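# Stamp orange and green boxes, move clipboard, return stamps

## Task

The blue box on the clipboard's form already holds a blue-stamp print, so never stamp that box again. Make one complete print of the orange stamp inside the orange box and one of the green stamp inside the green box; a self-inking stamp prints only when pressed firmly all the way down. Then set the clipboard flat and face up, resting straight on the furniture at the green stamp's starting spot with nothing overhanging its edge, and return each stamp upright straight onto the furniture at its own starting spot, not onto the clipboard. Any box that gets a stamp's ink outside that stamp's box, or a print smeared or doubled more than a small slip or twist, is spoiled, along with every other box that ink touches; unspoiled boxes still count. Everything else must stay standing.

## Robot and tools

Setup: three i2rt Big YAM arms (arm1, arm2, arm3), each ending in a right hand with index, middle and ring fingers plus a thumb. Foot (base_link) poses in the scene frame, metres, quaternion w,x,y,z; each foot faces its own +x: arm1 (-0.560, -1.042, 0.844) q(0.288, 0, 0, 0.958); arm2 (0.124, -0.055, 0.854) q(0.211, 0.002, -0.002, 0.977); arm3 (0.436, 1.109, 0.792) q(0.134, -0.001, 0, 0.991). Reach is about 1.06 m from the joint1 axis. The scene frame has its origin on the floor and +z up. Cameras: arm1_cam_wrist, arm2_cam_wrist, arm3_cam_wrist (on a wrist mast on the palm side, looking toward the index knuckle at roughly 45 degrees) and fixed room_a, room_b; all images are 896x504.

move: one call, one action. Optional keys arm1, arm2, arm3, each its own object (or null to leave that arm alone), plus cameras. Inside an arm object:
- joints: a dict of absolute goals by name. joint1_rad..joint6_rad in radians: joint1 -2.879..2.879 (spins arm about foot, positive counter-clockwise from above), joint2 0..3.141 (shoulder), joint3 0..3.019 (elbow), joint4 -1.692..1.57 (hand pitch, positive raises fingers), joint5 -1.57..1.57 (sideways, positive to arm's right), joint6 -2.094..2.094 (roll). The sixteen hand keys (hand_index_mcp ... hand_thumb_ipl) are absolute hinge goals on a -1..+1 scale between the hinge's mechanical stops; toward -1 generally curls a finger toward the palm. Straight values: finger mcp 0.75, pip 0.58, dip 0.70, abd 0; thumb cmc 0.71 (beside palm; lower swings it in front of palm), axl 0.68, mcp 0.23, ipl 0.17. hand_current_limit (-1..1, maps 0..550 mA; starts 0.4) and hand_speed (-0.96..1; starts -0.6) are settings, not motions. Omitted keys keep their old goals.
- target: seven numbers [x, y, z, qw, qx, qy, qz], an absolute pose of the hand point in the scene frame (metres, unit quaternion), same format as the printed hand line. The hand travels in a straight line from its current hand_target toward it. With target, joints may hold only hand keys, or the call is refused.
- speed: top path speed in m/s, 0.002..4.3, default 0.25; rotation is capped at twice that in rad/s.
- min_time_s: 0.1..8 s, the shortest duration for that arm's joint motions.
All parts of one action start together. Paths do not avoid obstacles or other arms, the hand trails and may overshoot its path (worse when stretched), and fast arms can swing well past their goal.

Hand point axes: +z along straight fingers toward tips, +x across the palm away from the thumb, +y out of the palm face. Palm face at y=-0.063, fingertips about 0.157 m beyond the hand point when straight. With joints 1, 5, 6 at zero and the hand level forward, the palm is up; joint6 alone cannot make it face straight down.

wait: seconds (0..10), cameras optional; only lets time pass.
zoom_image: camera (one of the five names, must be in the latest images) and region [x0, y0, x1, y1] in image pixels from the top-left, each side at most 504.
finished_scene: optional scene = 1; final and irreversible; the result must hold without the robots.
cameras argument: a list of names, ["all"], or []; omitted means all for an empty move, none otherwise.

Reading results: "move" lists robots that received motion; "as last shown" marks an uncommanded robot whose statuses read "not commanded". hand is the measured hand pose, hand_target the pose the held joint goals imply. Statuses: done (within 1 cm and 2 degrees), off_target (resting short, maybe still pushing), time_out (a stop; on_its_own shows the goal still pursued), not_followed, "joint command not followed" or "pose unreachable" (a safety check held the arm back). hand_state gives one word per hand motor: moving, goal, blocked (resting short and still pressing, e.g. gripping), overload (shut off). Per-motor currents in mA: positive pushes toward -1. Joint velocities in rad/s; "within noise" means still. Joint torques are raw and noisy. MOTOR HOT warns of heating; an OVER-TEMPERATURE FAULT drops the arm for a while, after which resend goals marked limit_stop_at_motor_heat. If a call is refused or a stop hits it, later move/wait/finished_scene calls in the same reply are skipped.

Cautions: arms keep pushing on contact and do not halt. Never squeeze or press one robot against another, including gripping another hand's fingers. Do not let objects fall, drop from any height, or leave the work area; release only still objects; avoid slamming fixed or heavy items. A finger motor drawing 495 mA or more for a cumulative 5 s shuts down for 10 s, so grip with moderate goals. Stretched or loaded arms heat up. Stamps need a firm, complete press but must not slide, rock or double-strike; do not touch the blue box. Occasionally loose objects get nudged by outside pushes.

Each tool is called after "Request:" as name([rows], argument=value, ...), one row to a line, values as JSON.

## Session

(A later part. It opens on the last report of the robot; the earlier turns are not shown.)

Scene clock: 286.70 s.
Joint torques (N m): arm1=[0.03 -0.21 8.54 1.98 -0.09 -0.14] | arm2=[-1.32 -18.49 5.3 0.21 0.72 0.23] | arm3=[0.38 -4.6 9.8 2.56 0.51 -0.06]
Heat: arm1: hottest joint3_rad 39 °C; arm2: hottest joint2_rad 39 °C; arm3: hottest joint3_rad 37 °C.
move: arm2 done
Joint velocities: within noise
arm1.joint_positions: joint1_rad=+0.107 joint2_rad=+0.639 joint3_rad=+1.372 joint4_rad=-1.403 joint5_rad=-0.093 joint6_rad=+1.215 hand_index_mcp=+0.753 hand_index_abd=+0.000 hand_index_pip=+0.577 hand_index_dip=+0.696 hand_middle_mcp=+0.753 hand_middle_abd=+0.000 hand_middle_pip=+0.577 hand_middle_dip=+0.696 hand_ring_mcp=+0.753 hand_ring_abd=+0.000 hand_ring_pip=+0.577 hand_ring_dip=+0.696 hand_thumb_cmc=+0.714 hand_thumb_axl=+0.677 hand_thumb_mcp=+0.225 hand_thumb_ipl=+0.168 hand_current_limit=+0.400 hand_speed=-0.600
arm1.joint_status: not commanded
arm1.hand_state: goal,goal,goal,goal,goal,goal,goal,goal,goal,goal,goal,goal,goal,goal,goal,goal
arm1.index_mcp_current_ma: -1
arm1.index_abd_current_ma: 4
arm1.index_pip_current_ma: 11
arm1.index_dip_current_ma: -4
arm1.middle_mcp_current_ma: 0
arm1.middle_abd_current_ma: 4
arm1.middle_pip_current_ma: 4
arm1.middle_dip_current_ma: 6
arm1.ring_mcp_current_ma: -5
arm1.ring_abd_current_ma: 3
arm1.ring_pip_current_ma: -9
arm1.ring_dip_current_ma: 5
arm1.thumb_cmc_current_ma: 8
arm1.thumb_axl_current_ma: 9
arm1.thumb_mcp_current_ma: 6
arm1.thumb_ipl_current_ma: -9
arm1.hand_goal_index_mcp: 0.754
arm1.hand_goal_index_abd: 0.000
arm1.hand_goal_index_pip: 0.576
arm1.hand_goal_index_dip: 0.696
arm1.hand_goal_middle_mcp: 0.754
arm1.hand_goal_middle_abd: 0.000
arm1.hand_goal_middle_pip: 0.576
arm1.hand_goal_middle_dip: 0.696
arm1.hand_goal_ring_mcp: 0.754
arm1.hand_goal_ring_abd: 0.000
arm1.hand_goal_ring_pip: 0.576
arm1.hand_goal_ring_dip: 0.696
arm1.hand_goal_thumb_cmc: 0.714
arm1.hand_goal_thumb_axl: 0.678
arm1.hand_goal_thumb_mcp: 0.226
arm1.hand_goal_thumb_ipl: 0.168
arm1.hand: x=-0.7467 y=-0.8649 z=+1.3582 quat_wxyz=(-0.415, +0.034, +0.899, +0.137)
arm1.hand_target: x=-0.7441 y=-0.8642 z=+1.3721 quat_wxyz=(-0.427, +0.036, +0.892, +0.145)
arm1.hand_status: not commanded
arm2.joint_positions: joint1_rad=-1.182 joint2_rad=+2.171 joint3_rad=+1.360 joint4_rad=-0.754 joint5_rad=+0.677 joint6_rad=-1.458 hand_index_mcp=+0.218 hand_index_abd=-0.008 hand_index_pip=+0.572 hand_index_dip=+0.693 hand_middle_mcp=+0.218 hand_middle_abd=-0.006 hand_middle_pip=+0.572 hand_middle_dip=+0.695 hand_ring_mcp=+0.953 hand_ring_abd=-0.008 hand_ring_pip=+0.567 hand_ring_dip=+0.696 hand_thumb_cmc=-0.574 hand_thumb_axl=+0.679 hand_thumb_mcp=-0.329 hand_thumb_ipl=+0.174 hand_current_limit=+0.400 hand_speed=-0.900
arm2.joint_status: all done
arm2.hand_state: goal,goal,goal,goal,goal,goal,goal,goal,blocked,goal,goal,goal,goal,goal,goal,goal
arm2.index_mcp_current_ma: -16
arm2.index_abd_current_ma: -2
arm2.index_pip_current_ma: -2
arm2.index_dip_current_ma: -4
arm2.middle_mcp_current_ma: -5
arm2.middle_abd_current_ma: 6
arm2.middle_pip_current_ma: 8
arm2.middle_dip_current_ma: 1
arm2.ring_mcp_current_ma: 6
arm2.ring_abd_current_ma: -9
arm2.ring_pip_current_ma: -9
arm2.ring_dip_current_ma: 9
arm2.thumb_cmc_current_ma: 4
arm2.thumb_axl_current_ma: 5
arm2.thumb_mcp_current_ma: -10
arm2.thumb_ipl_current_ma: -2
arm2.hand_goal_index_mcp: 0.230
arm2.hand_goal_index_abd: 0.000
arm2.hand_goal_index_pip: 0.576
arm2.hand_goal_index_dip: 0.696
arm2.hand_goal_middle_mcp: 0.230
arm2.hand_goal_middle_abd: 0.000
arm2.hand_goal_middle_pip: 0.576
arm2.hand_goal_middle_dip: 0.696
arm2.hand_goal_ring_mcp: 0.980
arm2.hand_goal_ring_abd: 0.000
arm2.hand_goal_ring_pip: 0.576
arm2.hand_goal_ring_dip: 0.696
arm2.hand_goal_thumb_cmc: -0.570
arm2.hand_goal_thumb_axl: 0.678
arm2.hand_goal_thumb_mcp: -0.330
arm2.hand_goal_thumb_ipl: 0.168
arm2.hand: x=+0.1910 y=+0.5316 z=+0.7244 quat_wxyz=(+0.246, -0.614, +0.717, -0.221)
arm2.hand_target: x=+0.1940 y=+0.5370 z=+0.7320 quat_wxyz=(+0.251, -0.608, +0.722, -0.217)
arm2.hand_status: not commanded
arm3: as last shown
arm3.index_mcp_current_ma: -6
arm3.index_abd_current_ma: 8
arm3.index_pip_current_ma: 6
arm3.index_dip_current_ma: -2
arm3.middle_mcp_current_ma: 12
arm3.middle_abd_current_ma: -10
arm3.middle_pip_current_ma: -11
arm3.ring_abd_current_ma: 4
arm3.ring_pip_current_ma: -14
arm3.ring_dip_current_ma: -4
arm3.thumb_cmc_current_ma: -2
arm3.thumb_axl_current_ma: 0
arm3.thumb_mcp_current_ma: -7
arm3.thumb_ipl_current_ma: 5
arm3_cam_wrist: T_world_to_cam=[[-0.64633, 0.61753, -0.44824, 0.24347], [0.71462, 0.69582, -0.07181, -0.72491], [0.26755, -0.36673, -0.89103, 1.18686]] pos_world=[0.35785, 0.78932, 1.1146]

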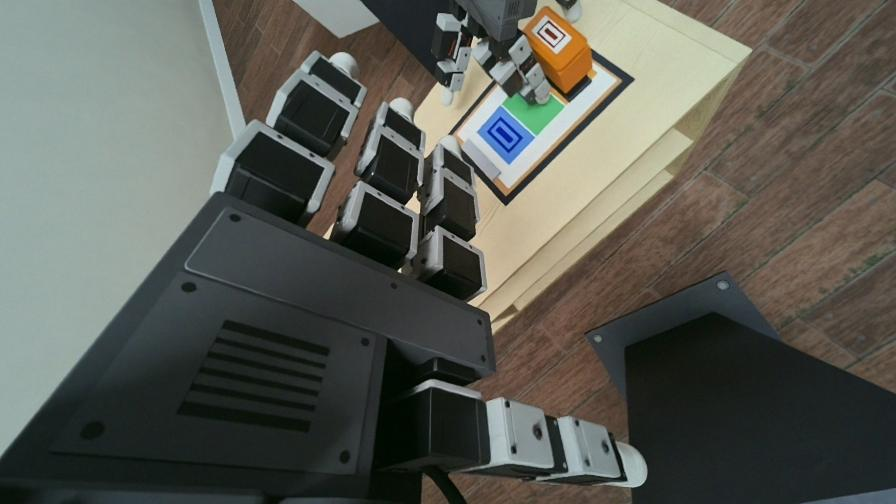

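Request:
move(arm2={"joints": {"hand_thumb_mcp": -0.1, "hand_index_mcp": 0.42, "hand_middle_mcp": 0.42, "hand_speed": -0.8}})

Request:
move(arm2={"target": [0.194, 0.537, 0.88, 0.251, -0.607, 0.721, -0.217], "speed": 0.15}, cameras=["arm3_cam_wrist", "arm2_cam_wrist"])

Request:
zoom_image(camera="arm3_cam_wrist", region=[500, 0, 660, 120])

Scene clock: 289.67 s.
Joint torques (N m): arm1=[0.03 -0.21 8.55 1.99 -0.09 -0.13] | arm2=[-1.49 -18.43 5.29 0.25 0.74 0.21] | arm3=[0.79 -5.25 9.74 2.73 0.45 -0.07]
Heat: arm1: hottest joint3_rad 39 °C; arm2: hottest joint2_rad 39 °C; arm3: hottest joint3_rad 37 °C.
move: arm2 done
Joint velocities: within noise
arm1, arm3: as last shown
arm1.index_mcp_current_ma: 1
arm1.index_abd_current_ma: 5
arm1.index_pip_current_ma: 3
arm1.index_dip_current_ma: -7
arm1.middle_mcp_current_ma: 13
arm1.middle_abd_current_ma: 2
arm1.middle_pip_current_ma: -4
arm1.middle_dip_current_ma: -3
arm1.ring_mcp_current_ma: -3
arm1.ring_abd_current_ma: -2
arm1.ring_pip_current_ma: -6
arm1.ring_dip_current_ma: 0
arm1.thumb_cmc_current_ma: 7
arm1.thumb_axl_current_ma: 12
arm1.thumb_mcp_current_ma: 14
arm1.thumb_ipl_current_ma: -5
arm2.joint_positions: joint1_rad=-1.182 joint2_rad=+2.171 joint3_rad=+1.360 joint4_rad=-0.754 joint5_rad=+0.677 joint6_rad=-1.458 hand_index_mcp=+0.405 hand_index_abd=-0.008 hand_index_pip=+0.572 hand_index_dip=+0.693 hand_middle_mcp=+0.404 hand_middle_abd=-0.006 hand_middle_pip=+0.572 hand_middle_dip=+0.695 hand_ring_mcp=+0.953 hand_ring_abd=-0.008 hand_ring_pip=+0.567 hand_ring_dip=+0.696 hand_thumb_cmc=-0.574 hand_thumb_axl=+0.674 hand_thumb_mcp=-0.107 hand_thumb_ipl=+0.168 hand_current_limit=+0.400 hand_speed=-0.800
arm2.joint_status: all done
arm2.hand_state: goal,goal,goal,goal,goal,goal,goal,goal,blocked,goal,goal,goal,goal,goal,goal,goal
arm2.index_mcp_current_ma: -8
arm2.index_abd_current_ma: -3
arm2.index_pip_current_ma: 9
arm2.index_dip_current_ma: -8
arm2.middle_mcp_current_ma: -2
arm2.middle_abd_current_ma: 4
arm2.middle_pip_current_ma: 6
arm2.middle_dip_current_ma: 5
arm2.ring_mcp_current_ma: 7
arm2.ring_abd_current_ma: -10
arm2.ring_pip_current_ma: -13
arm2.ring_dip_current_ma: 8
arm2.thumb_cmc_current_ma: 3
arm2.thumb_axl_current_ma: -4
arm2.thumb_mcp_current_ma: -6
arm2.thumb_ipl_current_ma: -3
arm2.hand_goal_index_mcp: 0.420
arm2.hand_goal_index_abd: 0.000
arm2.hand_goal_index_pip: 0.576
arm2.hand_goal_index_dip: 0.696
arm2.hand_goal_middle_mcp: 0.420
arm2.hand_goal_middle_abd: 0.000
arm2.hand_goal_middle_pip: 0.576
arm2.hand_goal_middle_dip: 0.696
arm2.hand_goal_ring_mcp: 0.980
arm2.hand_goal_ring_abd: 0.000
arm2.hand_goal_ring_pip: 0.576
arm2.hand_goal_ring_dip: 0.696
arm2.hand_goal_thumb_cmc: -0.570
arm2.hand_goal_thumb_axl: 0.678
arm2.hand_goal_thumb_mcp: -0.100
arm2.hand_goal_thumb_ipl: 0.168
arm2.hand: x=+0.1910 y=+0.5316 z=+0.7244 quat_wxyz=(+0.246, -0.614, +0.717, -0.221)
arm2.hand_target: x=+0.1940 y=+0.5370 z=+0.7320 quat_wxyz=(+0.251, -0.607, +0.722, -0.217)
arm2.hand_status: not commanded
arm3.index_mcp_current_ma: -7
arm3.index_abd_current_ma: 10
arm3.index_pip_current_ma: 9
arm3.index_dip_current_ma: 0
arm3.middle_mcp_current_ma: 15
arm3.middle_abd_current_ma: -6
arm3.middle_pip_current_ma: -7
arm3.middle_dip_current_ma: 0
arm3.ring_mcp_current_ma: -11
arm3.ring_abd_current_ma: 3
arm3.ring_pip_current_ma: -12
arm3.ring_dip_current_ma: -6
arm3.thumb_cmc_current_ma: 1
arm3.thumb_axl_current_ma: 8
arm3.thumb_mcp_current_ma: -9
arm3.thumb_ipl_current_ma: 6
pictures: none

Scene clock: 291.47 s.
Joint torques (N m): arm1=[0.03 -0.15 8.55 1.98 -0.09 -0.14] | arm2=[-1.26 -17.67 8.44 -0.09 0.74 0.2] | arm3=[1.14 -4.19 9.81 2.76 0.45 -0.07]
Heat: arm1: hottest joint3_rad 39 °C; arm2: hottest joint2_rad 39 °C; arm3: hottest joint3_rad 37 °C.
move: arm2 off_target
Joint velocities: within noise
arm1, arm3: as last shown
arm1.index_mcp_current_ma: -6
arm1.index_abd_current_ma: 2
arm1.index_pip_current_ma: 9
arm1.index_dip_current_ma: -4
arm1.middle_mcp_current_ma: 10
arm1.middle_abd_current_ma: -2
arm1.middle_pip_current_ma: 7
arm1.ring_mcp_current_ma: -1
arm1.ring_abd_current_ma: -1
arm1.ring_pip_current_ma: -4
arm1.ring_dip_current_ma: 2
arm1.thumb_cmc_current_ma: 9
arm1.thumb_mcp_current_ma: 12
arm1.thumb_ipl_current_ma: -3
arm2.joint_positions: joint1_rad=-1.182 joint2_rad=+1.943 joint3_rad=+1.412 joint4_rad=-1.057 joint5_rad=+0.677 joint6_rad=-1.457 hand_index_mcp=+0.405 hand_index_abd=-0.008 hand_index_pip=+0.572 hand_index_dip=+0.693 hand_middle_mcp=+0.404 hand_middle_abd=-0.006 hand_middle_pip=+0.572 hand_middle_dip=+0.695 hand_ring_mcp=+0.953 hand_ring_abd=-0.008 hand_ring_pip=+0.567 hand_ring_dip=+0.696 hand_thumb_cmc=-0.574 hand_thumb_axl=+0.674 hand_thumb_mcp=-0.107 hand_thumb_ipl=+0.168 hand_current_limit=+0.400 hand_speed=-0.800
arm2.joint_status: not commanded
arm2.hand_state: goal,goal,goal,goal,goal,goal,goal,goal,blocked,goal,goal,goal,goal,goal,goal,goal
arm2.index_mcp_current_ma: -9
arm2.index_abd_current_ma: -6
arm2.index_pip_current_ma: 4
arm2.index_dip_current_ma: -3
arm2.middle_mcp_current_ma: 5
arm2.middle_abd_current_ma: 12
arm2.middle_pip_current_ma: 2
arm2.middle_dip_current_ma: 6
arm2.ring_mcp_current_ma: -5
arm2.ring_abd_current_ma: -5
arm2.ring_pip_current_ma: -15
arm2.ring_dip_current_ma: 13
arm2.thumb_cmc_current_ma: 2
arm2.thumb_axl_current_ma: -1
arm2.thumb_mcp_current_ma: -11
arm2.thumb_ipl_current_ma: -4
arm2.hand_goal_index_mcp: 0.420
arm2.hand_goal_index_abd: 0.000
arm2.hand_goal_index_pip: 0.576
arm2.hand_goal_index_dip: 0.696
arm2.hand_goal_middle_mcp: 0.420
arm2.hand_goal_middle_abd: 0.000
arm2.hand_goal_middle_pip: 0.576
arm2.hand_goal_middle_dip: 0.696
arm2.hand_goal_ring_mcp: 0.980
arm2.hand_goal_ring_abd: 0.000
arm2.hand_goal_ring_pip: 0.576
arm2.hand_goal_ring_dip: 0.696
arm2.hand_goal_thumb_cmc: -0.570
arm2.hand_goal_thumb_axl: 0.678
arm2.hand_goal_thumb_mcp: -0.100
arm2.hand_goal_thumb_ipl: 0.168
arm2.hand: x=+0.1911 y=+0.5225 z=+0.8614 quat_wxyz=(+0.239, -0.617, +0.715, -0.228)
arm2.hand_target: x=+0.1939 y=+0.5364 z=+0.8802 quat_wxyz=(+0.251, -0.608, +0.722, -0.217)
arm2.hand_status: off_target (0.024 m and 2.3 deg from the pose sent, 0.156 m and 1.2 deg at the start)
arm3.index_mcp_current_ma: -9
arm3.index_abd_current_ma: 6
arm3.index_pip_current_ma: 8
arm3.index_dip_current_ma: -4
arm3.middle_mcp_current_ma: 8
arm3.middle_abd_current_ma: -9
arm3.middle_pip_current_ma: -9
arm3.middle_dip_current_ma: -3
arm3.ring_mcp_current_ma: -6
arm3.ring_abd_current_ma: 5
arm3.ring_dip_current_ma: -3
arm3.thumb_cmc_current_ma: -2
arm3.thumb_mcp_current_ma: -11
arm3.thumb_ipl_current_ma: 10
pictures: arm2_cam_wrist, arm3_cam_wrist
arm2_cam_wrist: T_world_to_cam=[[-0.34295, 0.8796, -0.32969, -0.07022], [0.02392, 0.35904, 0.93302, -1.04289], [0.93905, 0.3121, -0.14417, -0.09692]] pos_world=[0.09188, 0.46645, 0.93591]
arm3_cam_wrist: T_world_to_cam=[[-0.64633, 0.61753, -0.44824, 0.24347], [0.71462, 0.69582, -0.07181, -0.72491], [0.26755, -0.36673, -0.89103, 1.18686]] pos_world=[0.35785, 0.78932, 1.1146]

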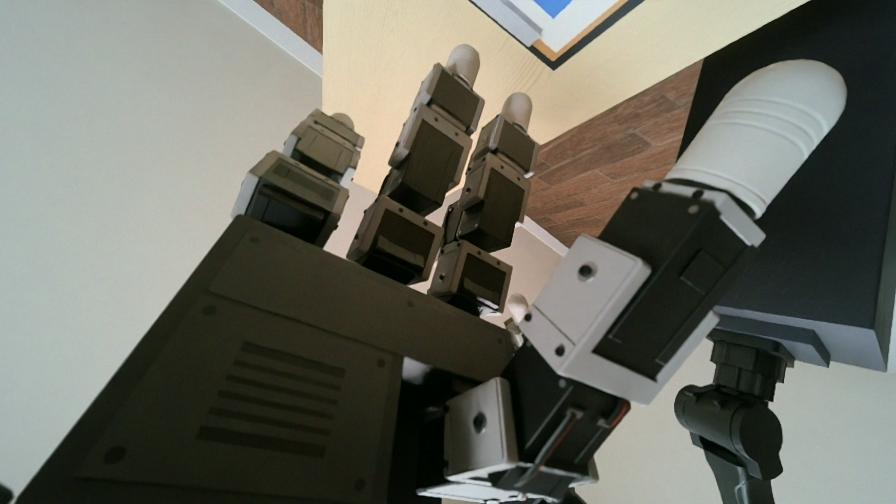

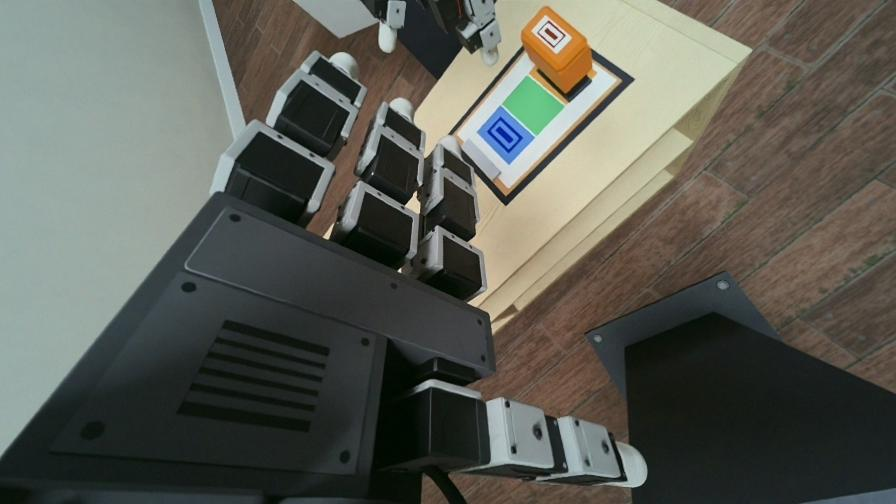

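Scaled by 3.150 from the camera's image (finer frame: 1280x720).

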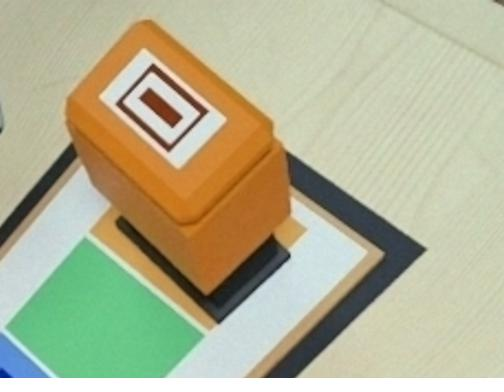

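Request:
move(arm2={"target": [0.1245, 0.5316, 0.94, 0, -0.682, 0.7314, 0], "speed": 0.15, "joints": {"hand_index_mcp": 0.754, "hand_middle_mcp": 0.754, "hand_thumb_cmc": 0.714, "hand_thumb_mcp": 0.226, "hand_speed": -0.5, "hand_current_limit": 0.7}}, cameras=["arm3_cam_wrist", "arm2_cam_wrist"])

Scene clock: 305.37 s.
Joint torques (N m): arm1=[-0.03 -0.21 8.55 1.99 -0.09 -0.13] | arm2=[-1.73 -17.67 9.22 -0.21 -0.21 -0.01] | arm3=[0.09 -4.07 9.76 2.74 0.48 -0.04]
Heat: arm1: hottest joint3_rad 39 °C; arm2: hottest joint2_rad 38 °C; arm3: hottest joint3_rad 38 °C.
move: arm2 off_target
Joint velocities: within noise
arm1, arm3: as last shown
arm1.index_mcp_current_ma: 5
arm1.index_abd_current_ma: 5
arm1.index_pip_current_ma: 7
arm1.middle_mcp_current_ma: 12
arm1.middle_abd_current_ma: 4
arm1.middle_pip_current_ma: 1
arm1.middle_dip_current_ma: 2
arm1.ring_mcp_current_ma: 2
arm1.ring_pip_current_ma: -2
arm1.ring_dip_current_ma: 11
arm1.thumb_cmc_current_ma: 13
arm1.thumb_axl_current_ma: 10
arm1.thumb_mcp_current_ma: 6
arm1.thumb_ipl_current_ma: -6
arm2.joint_positions: joint1_rad=-1.279 joint2_rad=+1.911 joint3_rad=+1.495 joint4_rad=-1.199 joint5_rad=+0.008 joint6_rad=-1.636 hand_index_mcp=+0.742 hand_index_abd=-0.008 hand_index_pip=+0.572 hand_index_dip=+0.693 hand_middle_mcp=+0.742 hand_middle_abd=+0.000 hand_middle_pip=+0.572 hand_middle_dip=+0.695 hand_ring_mcp=+0.957 hand_ring_abd=-0.008 hand_ring_pip=+0.567 hand_ring_dip=+0.696 hand_thumb_cmc=+0.708 hand_thumb_axl=+0.674 hand_thumb_mcp=+0.217 hand_thumb_ipl=+0.168 hand_current_limit=+0.700 hand_speed=-0.500
arm2.joint_status: all done
arm2.hand_state: goal,goal,goal,goal,goal,goal,goal,goal,blocked,goal,goal,goal,goal,goal,goal,goal
arm2.index_mcp_current_ma: -10
arm2.index_abd_current_ma: -9
arm2.index_pip_current_ma: 4
arm2.index_dip_current_ma: -3
arm2.middle_mcp_current_ma: -2
arm2.middle_abd_current_ma: 6
arm2.middle_pip_current_ma: 4
arm2.middle_dip_current_ma: 3
arm2.ring_mcp_current_ma: -2
arm2.ring_abd_current_ma: -7
arm2.ring_pip_current_ma: -13
arm2.ring_dip_current_ma: -1
arm2.thumb_cmc_current_ma: -2
arm2.thumb_axl_current_ma: -2
arm2.thumb_mcp_current_ma: -6
arm2.thumb_ipl_current_ma: -10
arm2.hand_goal_index_mcp: 0.754
arm2.hand_goal_index_abd: 0.000
arm2.hand_goal_index_pip: 0.576
arm2.hand_goal_index_dip: 0.696
arm2.hand_goal_middle_mcp: 0.754
arm2.hand_goal_middle_abd: 0.000
arm2.hand_goal_middle_pip: 0.576
arm2.hand_goal_middle_dip: 0.696
arm2.hand_goal_ring_mcp: 0.980
arm2.hand_goal_ring_abd: 0.000
arm2.hand_goal_ring_pip: 0.576
arm2.hand_goal_ring_dip: 0.696
arm2.hand_goal_thumb_cmc: 0.714
arm2.hand_goal_thumb_axl: 0.678
arm2.hand_goal_thumb_mcp: 0.226
arm2.hand_goal_thumb_ipl: 0.168
arm2.hand: x=+0.1168 y=+0.5183 z=+0.9190 quat_wxyz=(-0.014, -0.682, +0.731, -0.014)
arm2.hand_target: x=+0.1244 y=+0.5309 z=+0.9401 quat_wxyz=(+0.000, -0.682, +0.731, +0.000)
arm2.hand_status: off_target (0.026 m and 2.2 deg from the pose sent, 0.104 m and 38.8 deg at the start)
arm3.index_mcp_current_ma: -7
arm3.index_abd_current_ma: 7
arm3.index_pip_current_ma: 6
arm3.index_dip_current_ma: -3
arm3.middle_mcp_current_ma: 11
arm3.middle_abd_current_ma: -7
arm3.middle_pip_current_ma: -11
arm3.middle_dip_current_ma: 0
arm3.ring_mcp_current_ma: -7
arm3.ring_abd_current_ma: 10
arm3.ring_pip_current_ma: -9
arm3.thumb_cmc_current_ma: 2
arm3.thumb_axl_current_ma: 5
arm3.thumb_mcp_current_ma: -8
arm3.thumb_ipl_current_ma: 6
pictures: arm2_cam_wrist, arm3_cam_wrist
arm2_cam_wrist: T_world_to_cam=[[-0.53106, 0.84595, -0.04833, -0.29216], [0.57729, 0.40297, 0.71018, -0.97597], [0.62025, 0.34925, -0.70236, 0.51344]] pos_world=[0.08979, 0.46112, 1.03961]
arm3_cam_wrist: T_world_to_cam=[[-0.64633, 0.61753, -0.44824, 0.24347], [0.71462, 0.69582, -0.07181, -0.72491], [0.26755, -0.36673, -0.89103, 1.18686]] pos_world=[0.35785, 0.78932, 1.1146]

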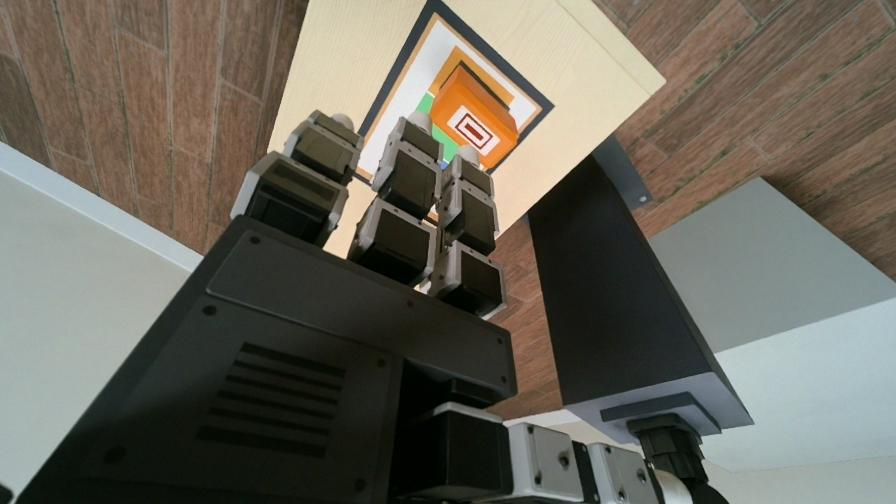

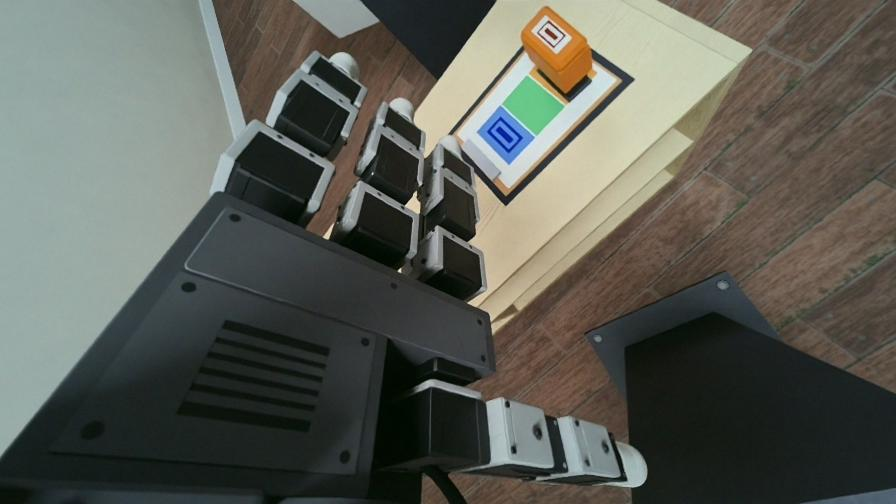

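Request:
move(arm2={"target": [0.131, 0.549, 0.904, 0.014, -0.682, 0.7314, 0.014], "speed": 0.1}, cameras=["arm3_cam_wrist", "arm2_cam_wrist"])

Request:
zoom_image(camera="arm3_cam_wrist", region=[460, 0, 660, 120])

Request:
zoom_image(camera="arm2_cam_wrist", region=[300, 0, 600, 250])

Scene clock: 309.70 s.
Joint torques (N m): arm1=[-0.03 -0.15 8.53 1.96 -0.09 -0.13] | arm2=[-1.9 -16.62 8.17 1.01 -0.22 0] | arm3=[0.38 -4.19 9.69 2.85 0.5 -0.05]
Heat: arm1: hottest joint3_rad 39 °C; arm2: hottest joint2_rad 38 °C; arm3: hottest joint3_rad 38 °C.
move: arm2 off_target
Joint velocities: within noise
arm1: as last shown
arm1.index_mcp_current_ma: 1
arm1.index_abd_current_ma: 8
arm1.index_pip_current_ma: -1
arm1.index_dip_current_ma: -11
arm1.middle_mcp_current_ma: 7
arm1.middle_abd_current_ma: 3
arm1.middle_pip_current_ma: 4
arm1.middle_dip_current_ma: -3
arm1.ring_mcp_current_ma: -1
arm1.ring_abd_current_ma: -3
arm1.ring_pip_current_ma: -4
arm1.ring_dip_current_ma: 8
arm1.thumb_cmc_current_ma: 7
arm1.thumb_axl_current_ma: 8
arm1.thumb_ipl_current_ma: 0
arm2.joint_positions: joint1_rad=-1.289 joint2_rad=+1.954 joint3_rad=+1.495 joint4_rad=-1.113 joint5_rad=+0.003 joint6_rad=-1.645 hand_index_mcp=+0.742 hand_index_abd=-0.008 hand_index_pip=+0.572 hand_index_dip=+0.693 hand_middle_mcp=+0.742 hand_middle_abd=+0.000 hand_middle_pip=+0.572 hand_middle_dip=+0.695 hand_ring_mcp=+0.957 hand_ring_abd=-0.008 hand_ring_pip=+0.567 hand_ring_dip=+0.696 hand_thumb_cmc=+0.708 hand_thumb_axl=+0.674 hand_thumb_mcp=+0.217 hand_thumb_ipl=+0.168 hand_current_limit=+0.700 hand_speed=-0.500
arm2.joint_status: not commanded
arm2.hand_state: goal,goal,goal,goal,goal,goal,goal,goal,blocked,goal,goal,goal,goal,goal,goal,goal
arm2.index_mcp_current_ma: 0
arm2.index_abd_current_ma: -9
arm2.index_pip_current_ma: 2
arm2.index_dip_current_ma: -11
arm2.middle_mcp_current_ma: 4
arm2.middle_abd_current_ma: 11
arm2.middle_pip_current_ma: 1
arm2.middle_dip_current_ma: -3
arm2.ring_mcp_current_ma: 1
arm2.ring_abd_current_ma: -5
arm2.ring_pip_current_ma: 0
arm2.ring_dip_current_ma: 9
arm2.thumb_cmc_current_ma: 1
arm2.thumb_axl_current_ma: -2
arm2.thumb_mcp_current_ma: -5
arm2.thumb_ipl_current_ma: -9
arm2.hand_goal_index_mcp: 0.754
arm2.hand_goal_index_abd: 0.000
arm2.hand_goal_index_pip: 0.576
arm2.hand_goal_index_dip: 0.696
arm2.hand_goal_middle_mcp: 0.754
arm2.hand_goal_middle_abd: 0.000
arm2.hand_goal_middle_pip: 0.576
arm2.hand_goal_middle_dip: 0.696
arm2.hand_goal_ring_mcp: 0.980
arm2.hand_goal_ring_abd: 0.000
arm2.hand_goal_ring_pip: 0.576
arm2.hand_goal_ring_dip: 0.696
arm2.hand_goal_thumb_cmc: 0.714
arm2.hand_goal_thumb_axl: 0.678
arm2.hand_goal_thumb_mcp: 0.226
arm2.hand_goal_thumb_ipl: 0.168
arm2.hand: x=+0.1235 y=+0.5353 z=+0.8965 quat_wxyz=(+0.001, -0.682, +0.731, +0.001)
arm2.hand_target: x=+0.1310 y=+0.5484 z=+0.9041 quat_wxyz=(+0.014, -0.682, +0.731, +0.014)
arm2.hand_status: off_target (0.017 m and 2.1 deg from the pose sent, 0.037 m and 4.5 deg at the start)
arm3.joint_positions: joint1_rad=+1.972 joint2_rad=+0.995 joint3_rad=+0.593 joint4_rad=-0.228 joint5_rad=+0.456 joint6_rad=+1.592 hand_index_mcp=+0.753 hand_index_abd=+0.002 hand_index_pip=+0.577 hand_index_dip=+0.696 hand_middle_mcp=+0.753 hand_middle_abd=+0.002 hand_middle_pip=+0.577 hand_middle_dip=+0.696 hand_ring_mcp=+0.753 hand_ring_abd=+0.003 hand_ring_pip=+0.577 hand_ring_dip=+0.696 hand_thumb_cmc=+0.714 hand_thumb_axl=+0.677 hand_thumb_mcp=+0.226 hand_thumb_ipl=+0.168 hand_current_limit=+0.400 hand_speed=-0.600
arm3.joint_status: not commanded
arm3.hand_state: goal,goal,goal,goal,goal,goal,goal,goal,goal,goal,goal,goal,goal,goal,goal,goal
arm3.index_mcp_current_ma: -8
arm3.index_abd_current_ma: 10
arm3.index_pip_current_ma: 9
arm3.index_dip_current_ma: 1
arm3.middle_mcp_current_ma: 6
arm3.middle_abd_current_ma: -8
arm3.middle_pip_current_ma: -5
arm3.middle_dip_current_ma: -4
arm3.ring_mcp_current_ma: -5
arm3.ring_abd_current_ma: 0
arm3.ring_pip_current_ma: -9
arm3.ring_dip_current_ma: -2
arm3.thumb_cmc_current_ma: 0
arm3.thumb_axl_current_ma: 5
arm3.thumb_mcp_current_ma: -12
arm3.thumb_ipl_current_ma: 9
arm3.hand_goal_index_mcp: 0.754
arm3.hand_goal_index_abd: 0.000
arm3.hand_goal_index_pip: 0.576
arm3.hand_goal_index_dip: 0.696
arm3.hand_goal_middle_mcp: 0.754
arm3.hand_goal_middle_abd: 0.000
arm3.hand_goal_middle_pip: 0.576
arm3.hand_goal_middle_dip: 0.696
arm3.hand_goal_ring_mcp: 0.754
arm3.hand_goal_ring_abd: 0.000
arm3.hand_goal_ring_pip: 0.576
arm3.hand_goal_ring_dip: 0.696
arm3.hand_goal_thumb_cmc: 0.714
arm3.hand_goal_thumb_axl: 0.678
arm3.hand_goal_thumb_mcp: 0.226
arm3.hand_goal_thumb_ipl: 0.168
arm3.hand: x=+0.3325 y=+0.7269 z=+0.9943 quat_wxyz=(-0.440, -0.579, +0.656, -0.204)
arm3.hand_target: x=+0.3350 y=+0.7251 z=+0.9901 quat_wxyz=(-0.439, -0.578, +0.656, -0.207)
arm3.hand_status: not commanded
pictures: arm2_cam_wrist, arm3_cam_wrist
arm2_cam_wrist: T_world_to_cam=[[-0.53085, 0.84736, -0.01323, -0.33631], [0.57662, 0.3726, 0.7271, -0.96957], [0.62105, 0.37835, -0.68641, 0.45753]] pos_world=[0.09639, 0.47312, 1.01457]
arm3_cam_wrist: T_world_to_cam=[[-0.64633, 0.61753, -0.44824, 0.24347], [0.71462, 0.69582, -0.07181, -0.72491], [0.26755, -0.36673, -0.89103, 1.18686]] pos_world=[0.35785, 0.78932, 1.1146]

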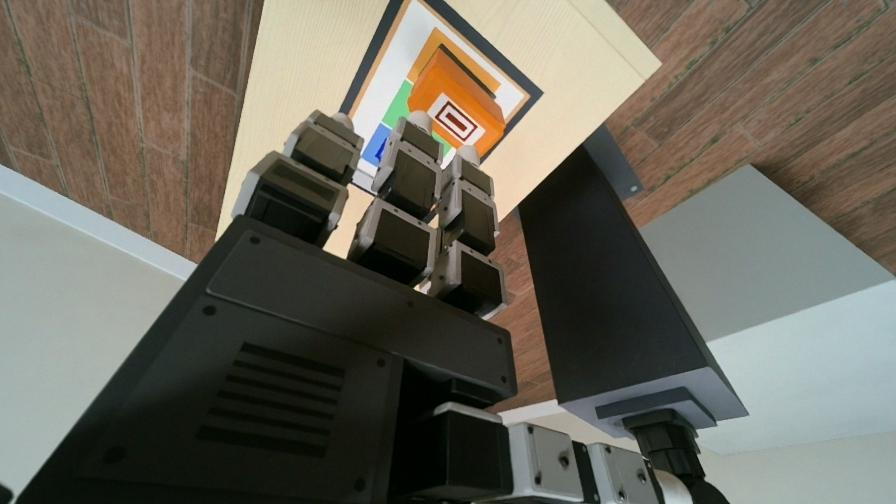

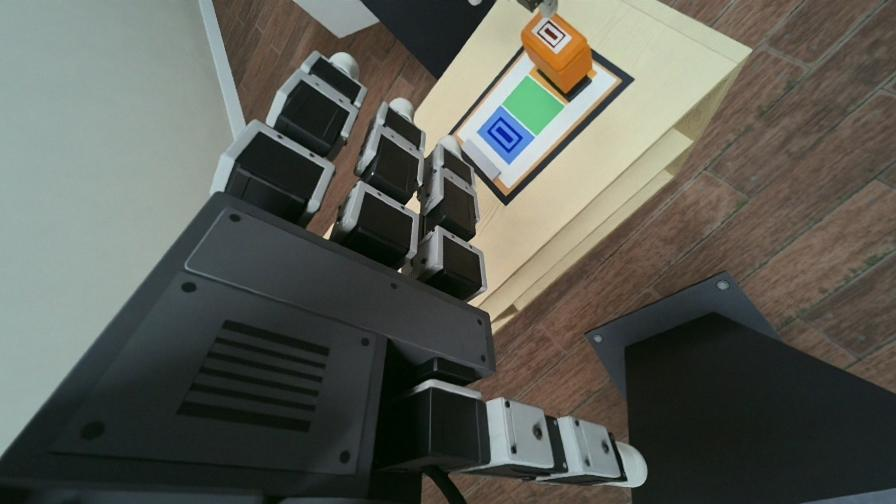

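Scaled by 2.520 from the camera's image (finer frame: 1280x720).

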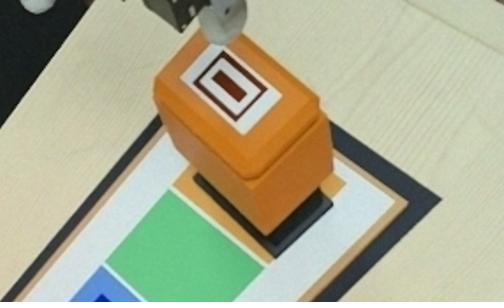

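Scaled by 1.680 from the camera's image (finer frame: 1280x720).

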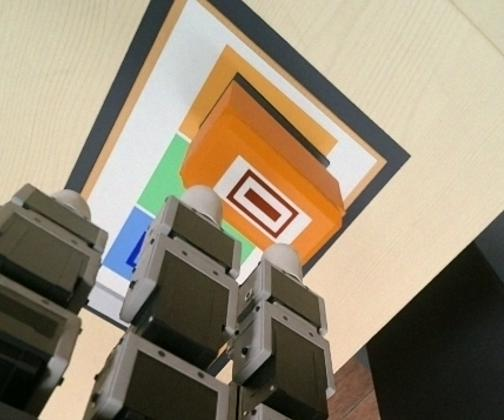

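Request:
move(arm2={"target": [0.128, 0.5545, 0.884, 0.014, -0.682, 0.7314, 0.014], "speed": 0.06}, cameras=["arm3_cam_wrist", "arm2_cam_wrist"])

Request:
zoom_image(camera="arm3_cam_wrist", region=[460, 0, 660, 120])

Request:
zoom_image(camera="arm2_cam_wrist", region=[300, 0, 600, 250])

Scene clock: 317.20 s.
Joint torques (N m): arm1=[-0.03 -0.21 8.55 1.99 -0.09 -0.14] | arm2=[-1.61 -16.79 7.88 1.06 -0.2 0.04] | arm3=[0.85 -4.95 9.63 3 0.47 -0.08]
Heat: arm1: hottest joint3_rad 39 °C; arm2: hottest joint2_rad 39 °C; arm3: hottest joint3_rad 38 °C.
move: arm2 off_target
Joint velocities: within noise
arm1, arm3: as last shown
arm1.index_mcp_current_ma: -3
arm1.index_abd_current_ma: 1
arm1.index_pip_current_ma: 14
arm1.index_dip_current_ma: -5
arm1.middle_abd_current_ma: 10
arm1.middle_pip_current_ma: -3
arm1.ring_mcp_current_ma: 5
arm1.ring_abd_current_ma: -2
arm1.ring_pip_current_ma: -13
arm1.ring_dip_current_ma: 4
arm1.thumb_cmc_current_ma: 11
arm1.thumb_axl_current_ma: 7
arm1.thumb_mcp_current_ma: 0
arm1.thumb_ipl_current_ma: -9
arm2.joint_positions: joint1_rad=-1.289 joint2_rad=+1.987 joint3_rad=+1.495 joint4_rad=-1.076 joint5_rad=+0.003 joint6_rad=-1.645 hand_index_mcp=+0.742 hand_index_abd=-0.008 hand_index_pip=+0.572 hand_index_dip=+0.693 hand_middle_mcp=+0.742 hand_middle_abd=+0.000 hand_middle_pip=+0.572 hand_middle_dip=+0.695 hand_ring_mcp=+0.957 hand_ring_abd=-0.008 hand_ring_pip=+0.567 hand_ring_dip=+0.696 hand_thumb_cmc=+0.708 hand_thumb_axl=+0.674 hand_thumb_mcp=+0.217 hand_thumb_ipl=+0.168 hand_current_limit=+0.700 hand_speed=-0.500
arm2.joint_status: not commanded
arm2.hand_state: goal,goal,goal,goal,goal,goal,goal,goal,blocked,goal,goal,goal,goal,goal,goal,goal
arm2.index_mcp_current_ma: -8
arm2.index_abd_current_ma: -7
arm2.index_pip_current_ma: 1
arm2.index_dip_current_ma: -10
arm2.middle_mcp_current_ma: 1
arm2.middle_abd_current_ma: 4
arm2.middle_pip_current_ma: 0
arm2.middle_dip_current_ma: 2
arm2.ring_mcp_current_ma: 3
arm2.ring_abd_current_ma: -10
arm2.ring_pip_current_ma: -11
arm2.ring_dip_current_ma: 5
arm2.thumb_cmc_current_ma: 4
arm2.thumb_axl_current_ma: -3
arm2.thumb_mcp_current_ma: -4
arm2.thumb_ipl_current_ma: -10
arm2.hand_goal_index_mcp: 0.754
arm2.hand_goal_index_abd: 0.000
arm2.hand_goal_index_pip: 0.576
arm2.hand_goal_index_dip: 0.696
arm2.hand_goal_middle_mcp: 0.754
arm2.hand_goal_middle_abd: 0.000
arm2.hand_goal_middle_pip: 0.576
arm2.hand_goal_middle_dip: 0.696
arm2.hand_goal_ring_mcp: 0.980
arm2.hand_goal_ring_abd: 0.000
arm2.hand_goal_ring_pip: 0.576
arm2.hand_goal_ring_dip: 0.696
arm2.hand_goal_thumb_cmc: 0.714
arm2.hand_goal_thumb_axl: 0.678
arm2.hand_goal_thumb_mcp: 0.226
arm2.hand_goal_thumb_ipl: 0.168
arm2.hand: x=+0.1243 y=+0.5413 z=+0.8788 quat_wxyz=(+0.003, -0.682, +0.731, +0.003)
arm2.hand_target: x=+0.1280 y=+0.5541 z=+0.8841 quat_wxyz=(+0.014, -0.682, +0.731, +0.014)
arm2.hand_status: off_target (0.015 m and 1.8 deg from the pose sent, 0.023 m and 2.1 deg at the start)
arm3.index_mcp_current_ma: -3
arm3.index_abd_current_ma: 2
arm3.index_pip_current_ma: 8
arm3.index_dip_current_ma: -1
arm3.middle_mcp_current_ma: 8
arm3.middle_abd_current_ma: -10
arm3.middle_pip_current_ma: -11
arm3.middle_dip_current_ma: -1
arm3.ring_mcp_current_ma: -9
arm3.ring_abd_current_ma: 2
arm3.ring_pip_current_ma: -13
arm3.ring_dip_current_ma: -6
arm3.thumb_cmc_current_ma: -3
arm3.thumb_mcp_current_ma: -9
arm3.thumb_ipl_current_ma: 6
pictures: arm2_cam_wrist, arm3_cam_wrist
arm2_cam_wrist: T_world_to_cam=[[-0.5308, 0.84744, -0.0097, -0.34432], [0.57621, 0.36925, 0.72913, -0.95927], [0.62148, 0.38143, -0.68431, 0.43909]] pos_world=[0.09709, 0.47852, 0.99657]
arm3_cam_wrist: T_world_to_cam=[[-0.64633, 0.61753, -0.44824, 0.24347], [0.71462, 0.69582, -0.07181, -0.72491], [0.26755, -0.36673, -0.89103, 1.18686]] pos_world=[0.35785, 0.78932, 1.1146]

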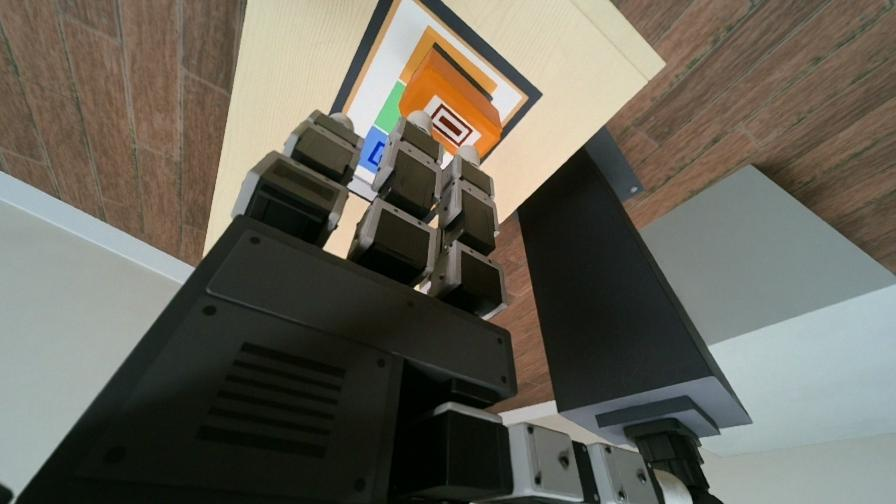

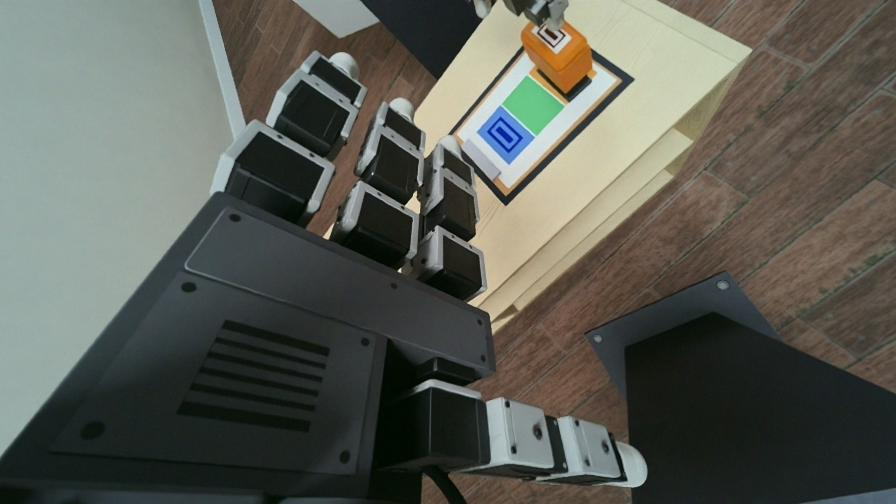

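Scaled by 2.520 from the camera's image (finer frame: 1280x720).

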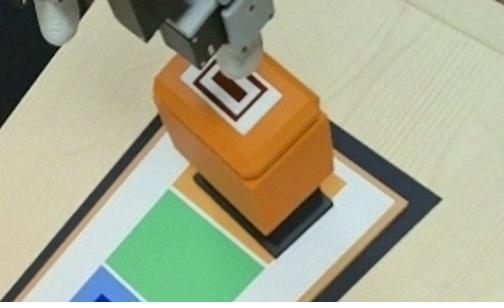

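Scaled by 1.680 from the camera's image (finer frame: 1280x720).

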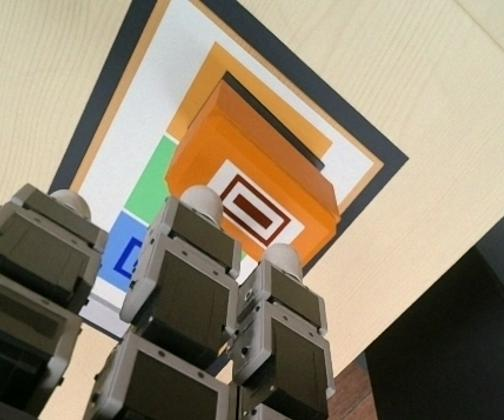

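Request:
move(arm2={"target": [0.1195, 0.556, 0.868, 0.010, -0.682, 0.7314, 0.010], "speed": 0.06}, cameras=["arm3_cam_wrist", "arm2_cam_wrist"])

Request:
zoom_image(camera="arm3_cam_wrist", region=[460, 0, 660, 120])

Request:
zoom_image(camera="arm2_cam_wrist", region=[300, 0, 600, 250])

Scene clock: 325.33 s.
Joint torques (N m): arm1=[0.03 -0.15 8.55 1.98 -0.09 -0.13] | arm2=[-0.32 -16.97 7.65 1.05 -0.17 0.19] | arm3=[1.2 -4.66 9.61 2.67 0.46 -0.08]
Heat: arm1: hottest joint3_rad 39 °C; arm2: hottest joint2_rad 39 °C; arm3: hottest joint3_rad 38 °C.
move: arm2 off_target
Joint velocities: within noise
arm1, arm3: as last shown
arm1.index_mcp_current_ma: -7
arm1.index_pip_current_ma: 7
arm1.index_dip_current_ma: -10
arm1.middle_mcp_current_ma: 6
arm1.middle_abd_current_ma: 2
arm1.middle_pip_current_ma: 4
arm1.middle_dip_current_ma: 1
arm1.ring_mcp_current_ma: 6
arm1.ring_abd_current_ma: -3
arm1.ring_pip_current_ma: -6
arm1.ring_dip_current_ma: 7
arm1.thumb_cmc_current_ma: 16
arm1.thumb_mcp_current_ma: 8
arm1.thumb_ipl_current_ma: -6
arm2.joint_positions: joint1_rad=-1.287 joint2_rad=+2.012 joint3_rad=+1.495 joint4_rad=-1.059 joint5_rad=+0.003 joint6_rad=-1.644 hand_index_mcp=+0.742 hand_index_abd=-0.008 hand_index_pip=+0.572 hand_index_dip=+0.693 hand_middle_mcp=+0.742 hand_middle_abd=+0.000 hand_middle_pip=+0.572 hand_middle_dip=+0.695 hand_ring_mcp=+0.957 hand_ring_abd=-0.008 hand_ring_pip=+0.567 hand_ring_dip=+0.696 hand_thumb_cmc=+0.708 hand_thumb_axl=+0.674 hand_thumb_mcp=+0.217 hand_thumb_ipl=+0.168 hand_current_limit=+0.700 hand_speed=-0.500
arm2.joint_status: not commanded
arm2.hand_state: goal,goal,goal,goal,goal,goal,goal,goal,blocked,goal,goal,goal,goal,goal,goal,goal
arm2.index_mcp_current_ma: -8
arm2.index_abd_current_ma: -4
arm2.index_pip_current_ma: 11
arm2.index_dip_current_ma: -1
arm2.middle_mcp_current_ma: 5
arm2.middle_abd_current_ma: 5
arm2.middle_pip_current_ma: -2
arm2.middle_dip_current_ma: -2
arm2.ring_mcp_current_ma: 5
arm2.ring_abd_current_ma: -8
arm2.ring_pip_current_ma: -9
arm2.ring_dip_current_ma: 12
arm2.thumb_cmc_current_ma: 4
arm2.thumb_axl_current_ma: 1
arm2.thumb_mcp_current_ma: -7
arm2.thumb_ipl_current_ma: -6
arm2.hand_goal_index_mcp: 0.754
arm2.hand_goal_index_abd: 0.000
arm2.hand_goal_index_pip: 0.576
arm2.hand_goal_index_dip: 0.696
arm2.hand_goal_middle_mcp: 0.754
arm2.hand_goal_middle_abd: 0.000
arm2.hand_goal_middle_pip: 0.576
arm2.hand_goal_middle_dip: 0.696
arm2.hand_goal_ring_mcp: 0.980
arm2.hand_goal_ring_abd: 0.000
arm2.hand_goal_ring_pip: 0.576
arm2.hand_goal_ring_dip: 0.696
arm2.hand_goal_thumb_cmc: 0.714
arm2.hand_goal_thumb_axl: 0.678
arm2.hand_goal_thumb_mcp: 0.226
arm2.hand_goal_thumb_ipl: 0.168
arm2.hand: x=+0.1236 y=+0.5430 z=+0.8649 quat_wxyz=(+0.000, -0.682, +0.731, +0.000)
arm2.hand_target: x=+0.1195 y=+0.5556 z=+0.8681 quat_wxyz=(+0.010, -0.682, +0.731, +0.010)
arm2.hand_status: off_target (0.014 m and 1.6 deg from the pose sent, 0.019 m and 1.2 deg at the start)
arm3.index_mcp_current_ma: -6
arm3.index_abd_current_ma: 11
arm3.index_pip_current_ma: 9
arm3.index_dip_current_ma: 5
arm3.middle_mcp_current_ma: 10
arm3.middle_abd_current_ma: -13
arm3.middle_pip_current_ma: -13
arm3.middle_dip_current_ma: 2
arm3.ring_abd_current_ma: 5
arm3.ring_pip_current_ma: -7
arm3.thumb_cmc_current_ma: -2
arm3.thumb_axl_current_ma: 8
arm3.thumb_mcp_current_ma: -12
arm3.thumb_ipl_current_ma: 11
pictures: arm2_cam_wrist, arm3_cam_wrist
arm2_cam_wrist: T_world_to_cam=[[-0.53119, 0.84712, -0.01491, -0.34165], [0.57673, 0.37442, 0.72608, -0.94966], [0.62066, 0.37709, -0.68744, 0.43456]] pos_world=[0.09649, 0.48112, 0.98317]
arm3_cam_wrist: T_world_to_cam=[[-0.64633, 0.61753, -0.44824, 0.24347], [0.71462, 0.69582, -0.07181, -0.72491], [0.26755, -0.36673, -0.89103, 1.18686]] pos_world=[0.35785, 0.78932, 1.1146]

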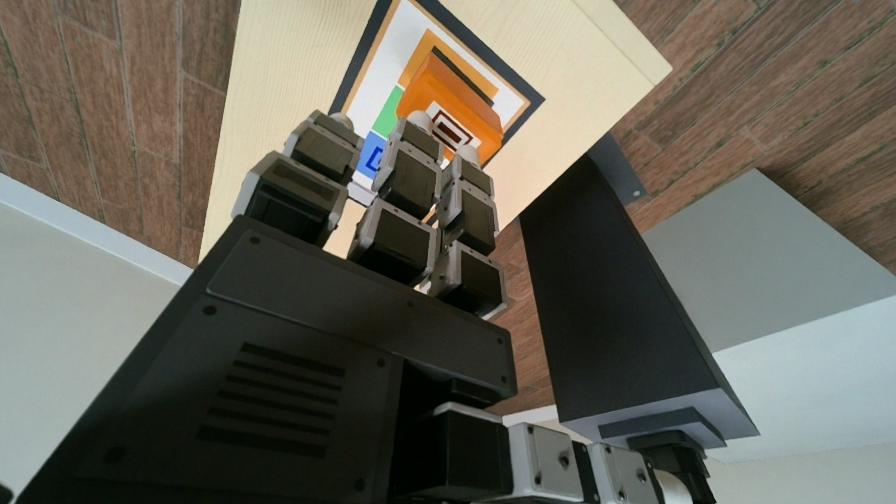

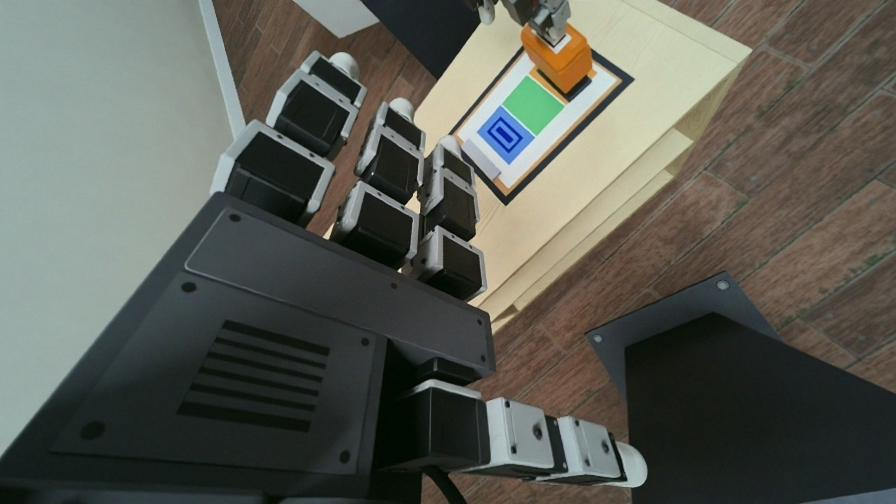

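Scaled by 2.520 from the camera's image (finer frame: 1280x720).

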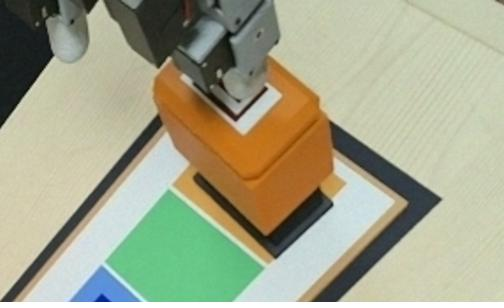

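Scaled by 1.680 from the camera's image (finer frame: 1280x720).

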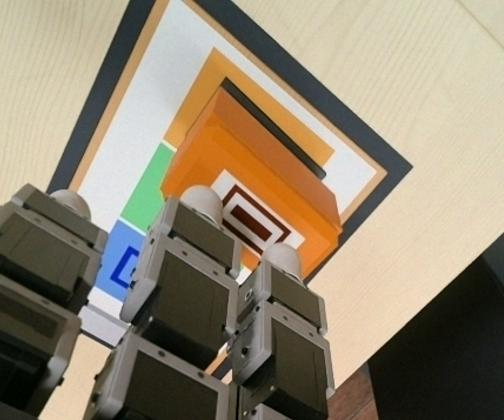

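Request:
move(arm2={"target": [0.111, 0.565, 0.866, 0.010, -0.682, 0.7314, 0.010], "speed": 0.06}, cameras=["arm3_cam_wrist", "arm2_cam_wrist"])

Request:
zoom_image(camera="arm3_cam_wrist", region=[460, 0, 660, 120])

Request:
zoom_image(camera="arm2_cam_wrist", region=[300, 0, 600, 250])

Scene clock: 332.03 s.
Joint torques (N m): arm1=[-0.09 -0.15 8.53 2 -0.09 -0.13] | arm2=[-0.38 -16.91 8.87 0.76 -0.16 0.2] | arm3=[0.21 -5.13 9.89 3 0.46 -0.05]
Heat: arm1: hottest joint3_rad 39 °C; arm2: hottest joint2_rad 39 °C; arm3: hottest joint3_rad 38 °C.
move: arm2 off_target
Joint velocities: within noise
arm1, arm3: as last shown
arm1.index_mcp_current_ma: 0
arm1.index_abd_current_ma: 10
arm1.index_dip_current_ma: 2
arm1.middle_mcp_current_ma: 4
arm1.middle_abd_current_ma: 6
arm1.middle_pip_current_ma: -1
arm1.middle_dip_current_ma: -8
arm1.ring_abd_current_ma: -2
arm1.ring_pip_current_ma: 0
arm1.ring_dip_current_ma: -2
arm1.thumb_cmc_current_ma: 9
arm1.thumb_axl_current_ma: 8
arm1.thumb_mcp_current_ma: 7
arm1.thumb_ipl_current_ma: -9
arm2.joint_positions: joint1_rad=-1.271 joint2_rad=+2.029 joint3_rad=+1.506 joint4_rad=-1.059 joint5_rad=+0.003 joint6_rad=-1.628 hand_index_mcp=+0.743 hand_index_abd=-0.008 hand_index_pip=+0.572 hand_index_dip=+0.693 hand_middle_mcp=+0.742 hand_middle_abd=+0.000 hand_middle_pip=+0.572 hand_middle_dip=+0.695 hand_ring_mcp=+0.957 hand_ring_abd=-0.008 hand_ring_pip=+0.567 hand_ring_dip=+0.696 hand_thumb_cmc=+0.708 hand_thumb_axl=+0.674 hand_thumb_mcp=+0.217 hand_thumb_ipl=+0.168 hand_current_limit=+0.700 hand_speed=-0.500
arm2.joint_status: not commanded
arm2.hand_state: goal,goal,goal,goal,goal,goal,goal,goal,blocked,goal,goal,goal,goal,goal,goal,goal
arm2.index_mcp_current_ma: -9
arm2.index_abd_current_ma: -1
arm2.index_pip_current_ma: 8
arm2.index_dip_current_ma: -8
arm2.middle_mcp_current_ma: 7
arm2.middle_abd_current_ma: 12
arm2.middle_pip_current_ma: 1
arm2.middle_dip_current_ma: 4
arm2.ring_mcp_current_ma: -4
arm2.ring_abd_current_ma: -9
arm2.ring_pip_current_ma: -9
arm2.ring_dip_current_ma: 9
arm2.thumb_cmc_current_ma: 7
arm2.thumb_axl_current_ma: -5
arm2.thumb_mcp_current_ma: -7
arm2.thumb_ipl_current_ma: -11
arm2.hand_goal_index_mcp: 0.754
arm2.hand_goal_index_abd: 0.000
arm2.hand_goal_index_pip: 0.576
arm2.hand_goal_index_dip: 0.696
arm2.hand_goal_middle_mcp: 0.754
arm2.hand_goal_middle_abd: 0.000
arm2.hand_goal_middle_pip: 0.576
arm2.hand_goal_middle_dip: 0.696
arm2.hand_goal_ring_mcp: 0.980
arm2.hand_goal_ring_abd: 0.000
arm2.hand_goal_ring_pip: 0.576
arm2.hand_goal_ring_dip: 0.696
arm2.hand_goal_thumb_cmc: 0.714
arm2.hand_goal_thumb_axl: 0.678
arm2.hand_goal_thumb_mcp: 0.226
arm2.hand_goal_thumb_ipl: 0.168
arm2.hand: x=+0.1148 y=+0.5468 z=+0.8589 quat_wxyz=(-0.002, -0.682, +0.731, -0.002)
arm2.hand_target: x=+0.1109 y=+0.5643 z=+0.8664 quat_wxyz=(+0.010, -0.682, +0.731, +0.010)
arm2.hand_status: off_target (0.020 m and 1.9 deg from the pose sent, 0.025 m and 1.5 deg at the start)
arm3.index_mcp_current_ma: -5
arm3.index_abd_current_ma: 10
arm3.index_pip_current_ma: 4
arm3.index_dip_current_ma: -1
arm3.middle_mcp_current_ma: 9
arm3.middle_abd_current_ma: -7
arm3.middle_pip_current_ma: -15
arm3.middle_dip_current_ma: -2
arm3.ring_abd_current_ma: 4
arm3.ring_pip_current_ma: -15
arm3.ring_dip_current_ma: -4
arm3.thumb_cmc_current_ma: 3
arm3.thumb_axl_current_ma: 0
arm3.thumb_mcp_current_ma: -7
arm3.thumb_ipl_current_ma: 6
pictures: arm2_cam_wrist, arm3_cam_wrist
arm2_cam_wrist: T_world_to_cam=[[-0.53147, 0.84684, -0.01999, -0.34496], [0.57712, 0.37926, 0.72325, -0.94185], [0.62006, 0.37285, -0.69029, 0.43935]] pos_world=[0.0878, 0.48552, 0.97758]
arm3_cam_wrist: T_world_to_cam=[[-0.64633, 0.61753, -0.44824, 0.24347], [0.71462, 0.69582, -0.07181, -0.72491], [0.26755, -0.36673, -0.89103, 1.18686]] pos_world=[0.35785, 0.78932, 1.1146]

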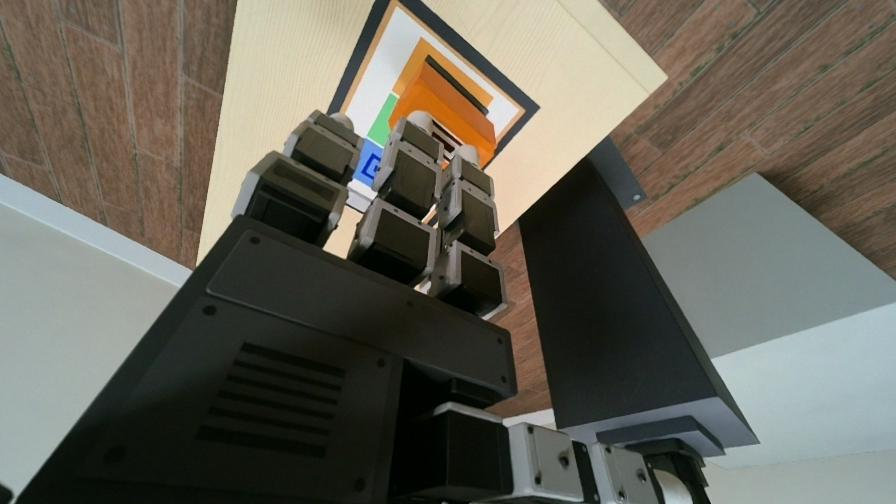

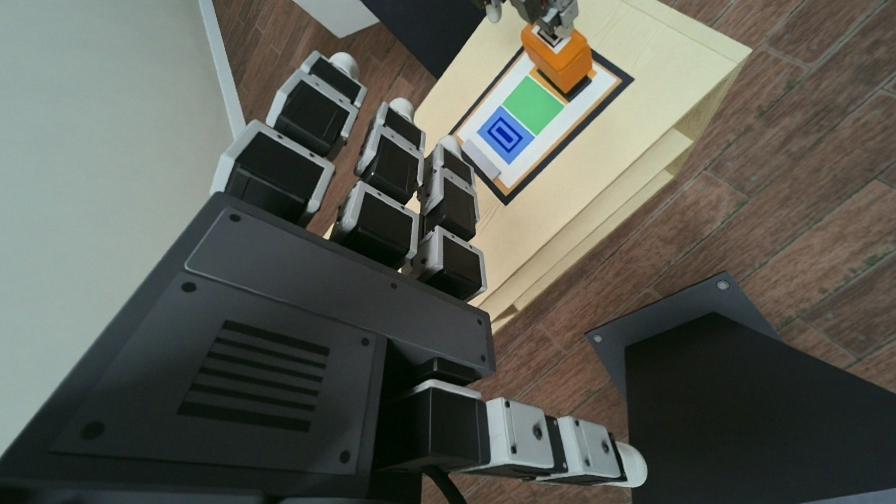

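Scaled by 2.520 from the camera's image (finer frame: 1280x720).

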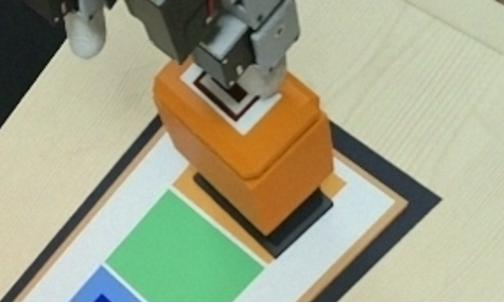

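Scaled by 1.680 from the camera's image (finer frame: 1280x720).

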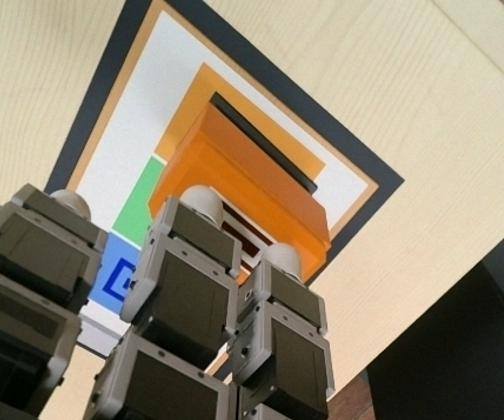

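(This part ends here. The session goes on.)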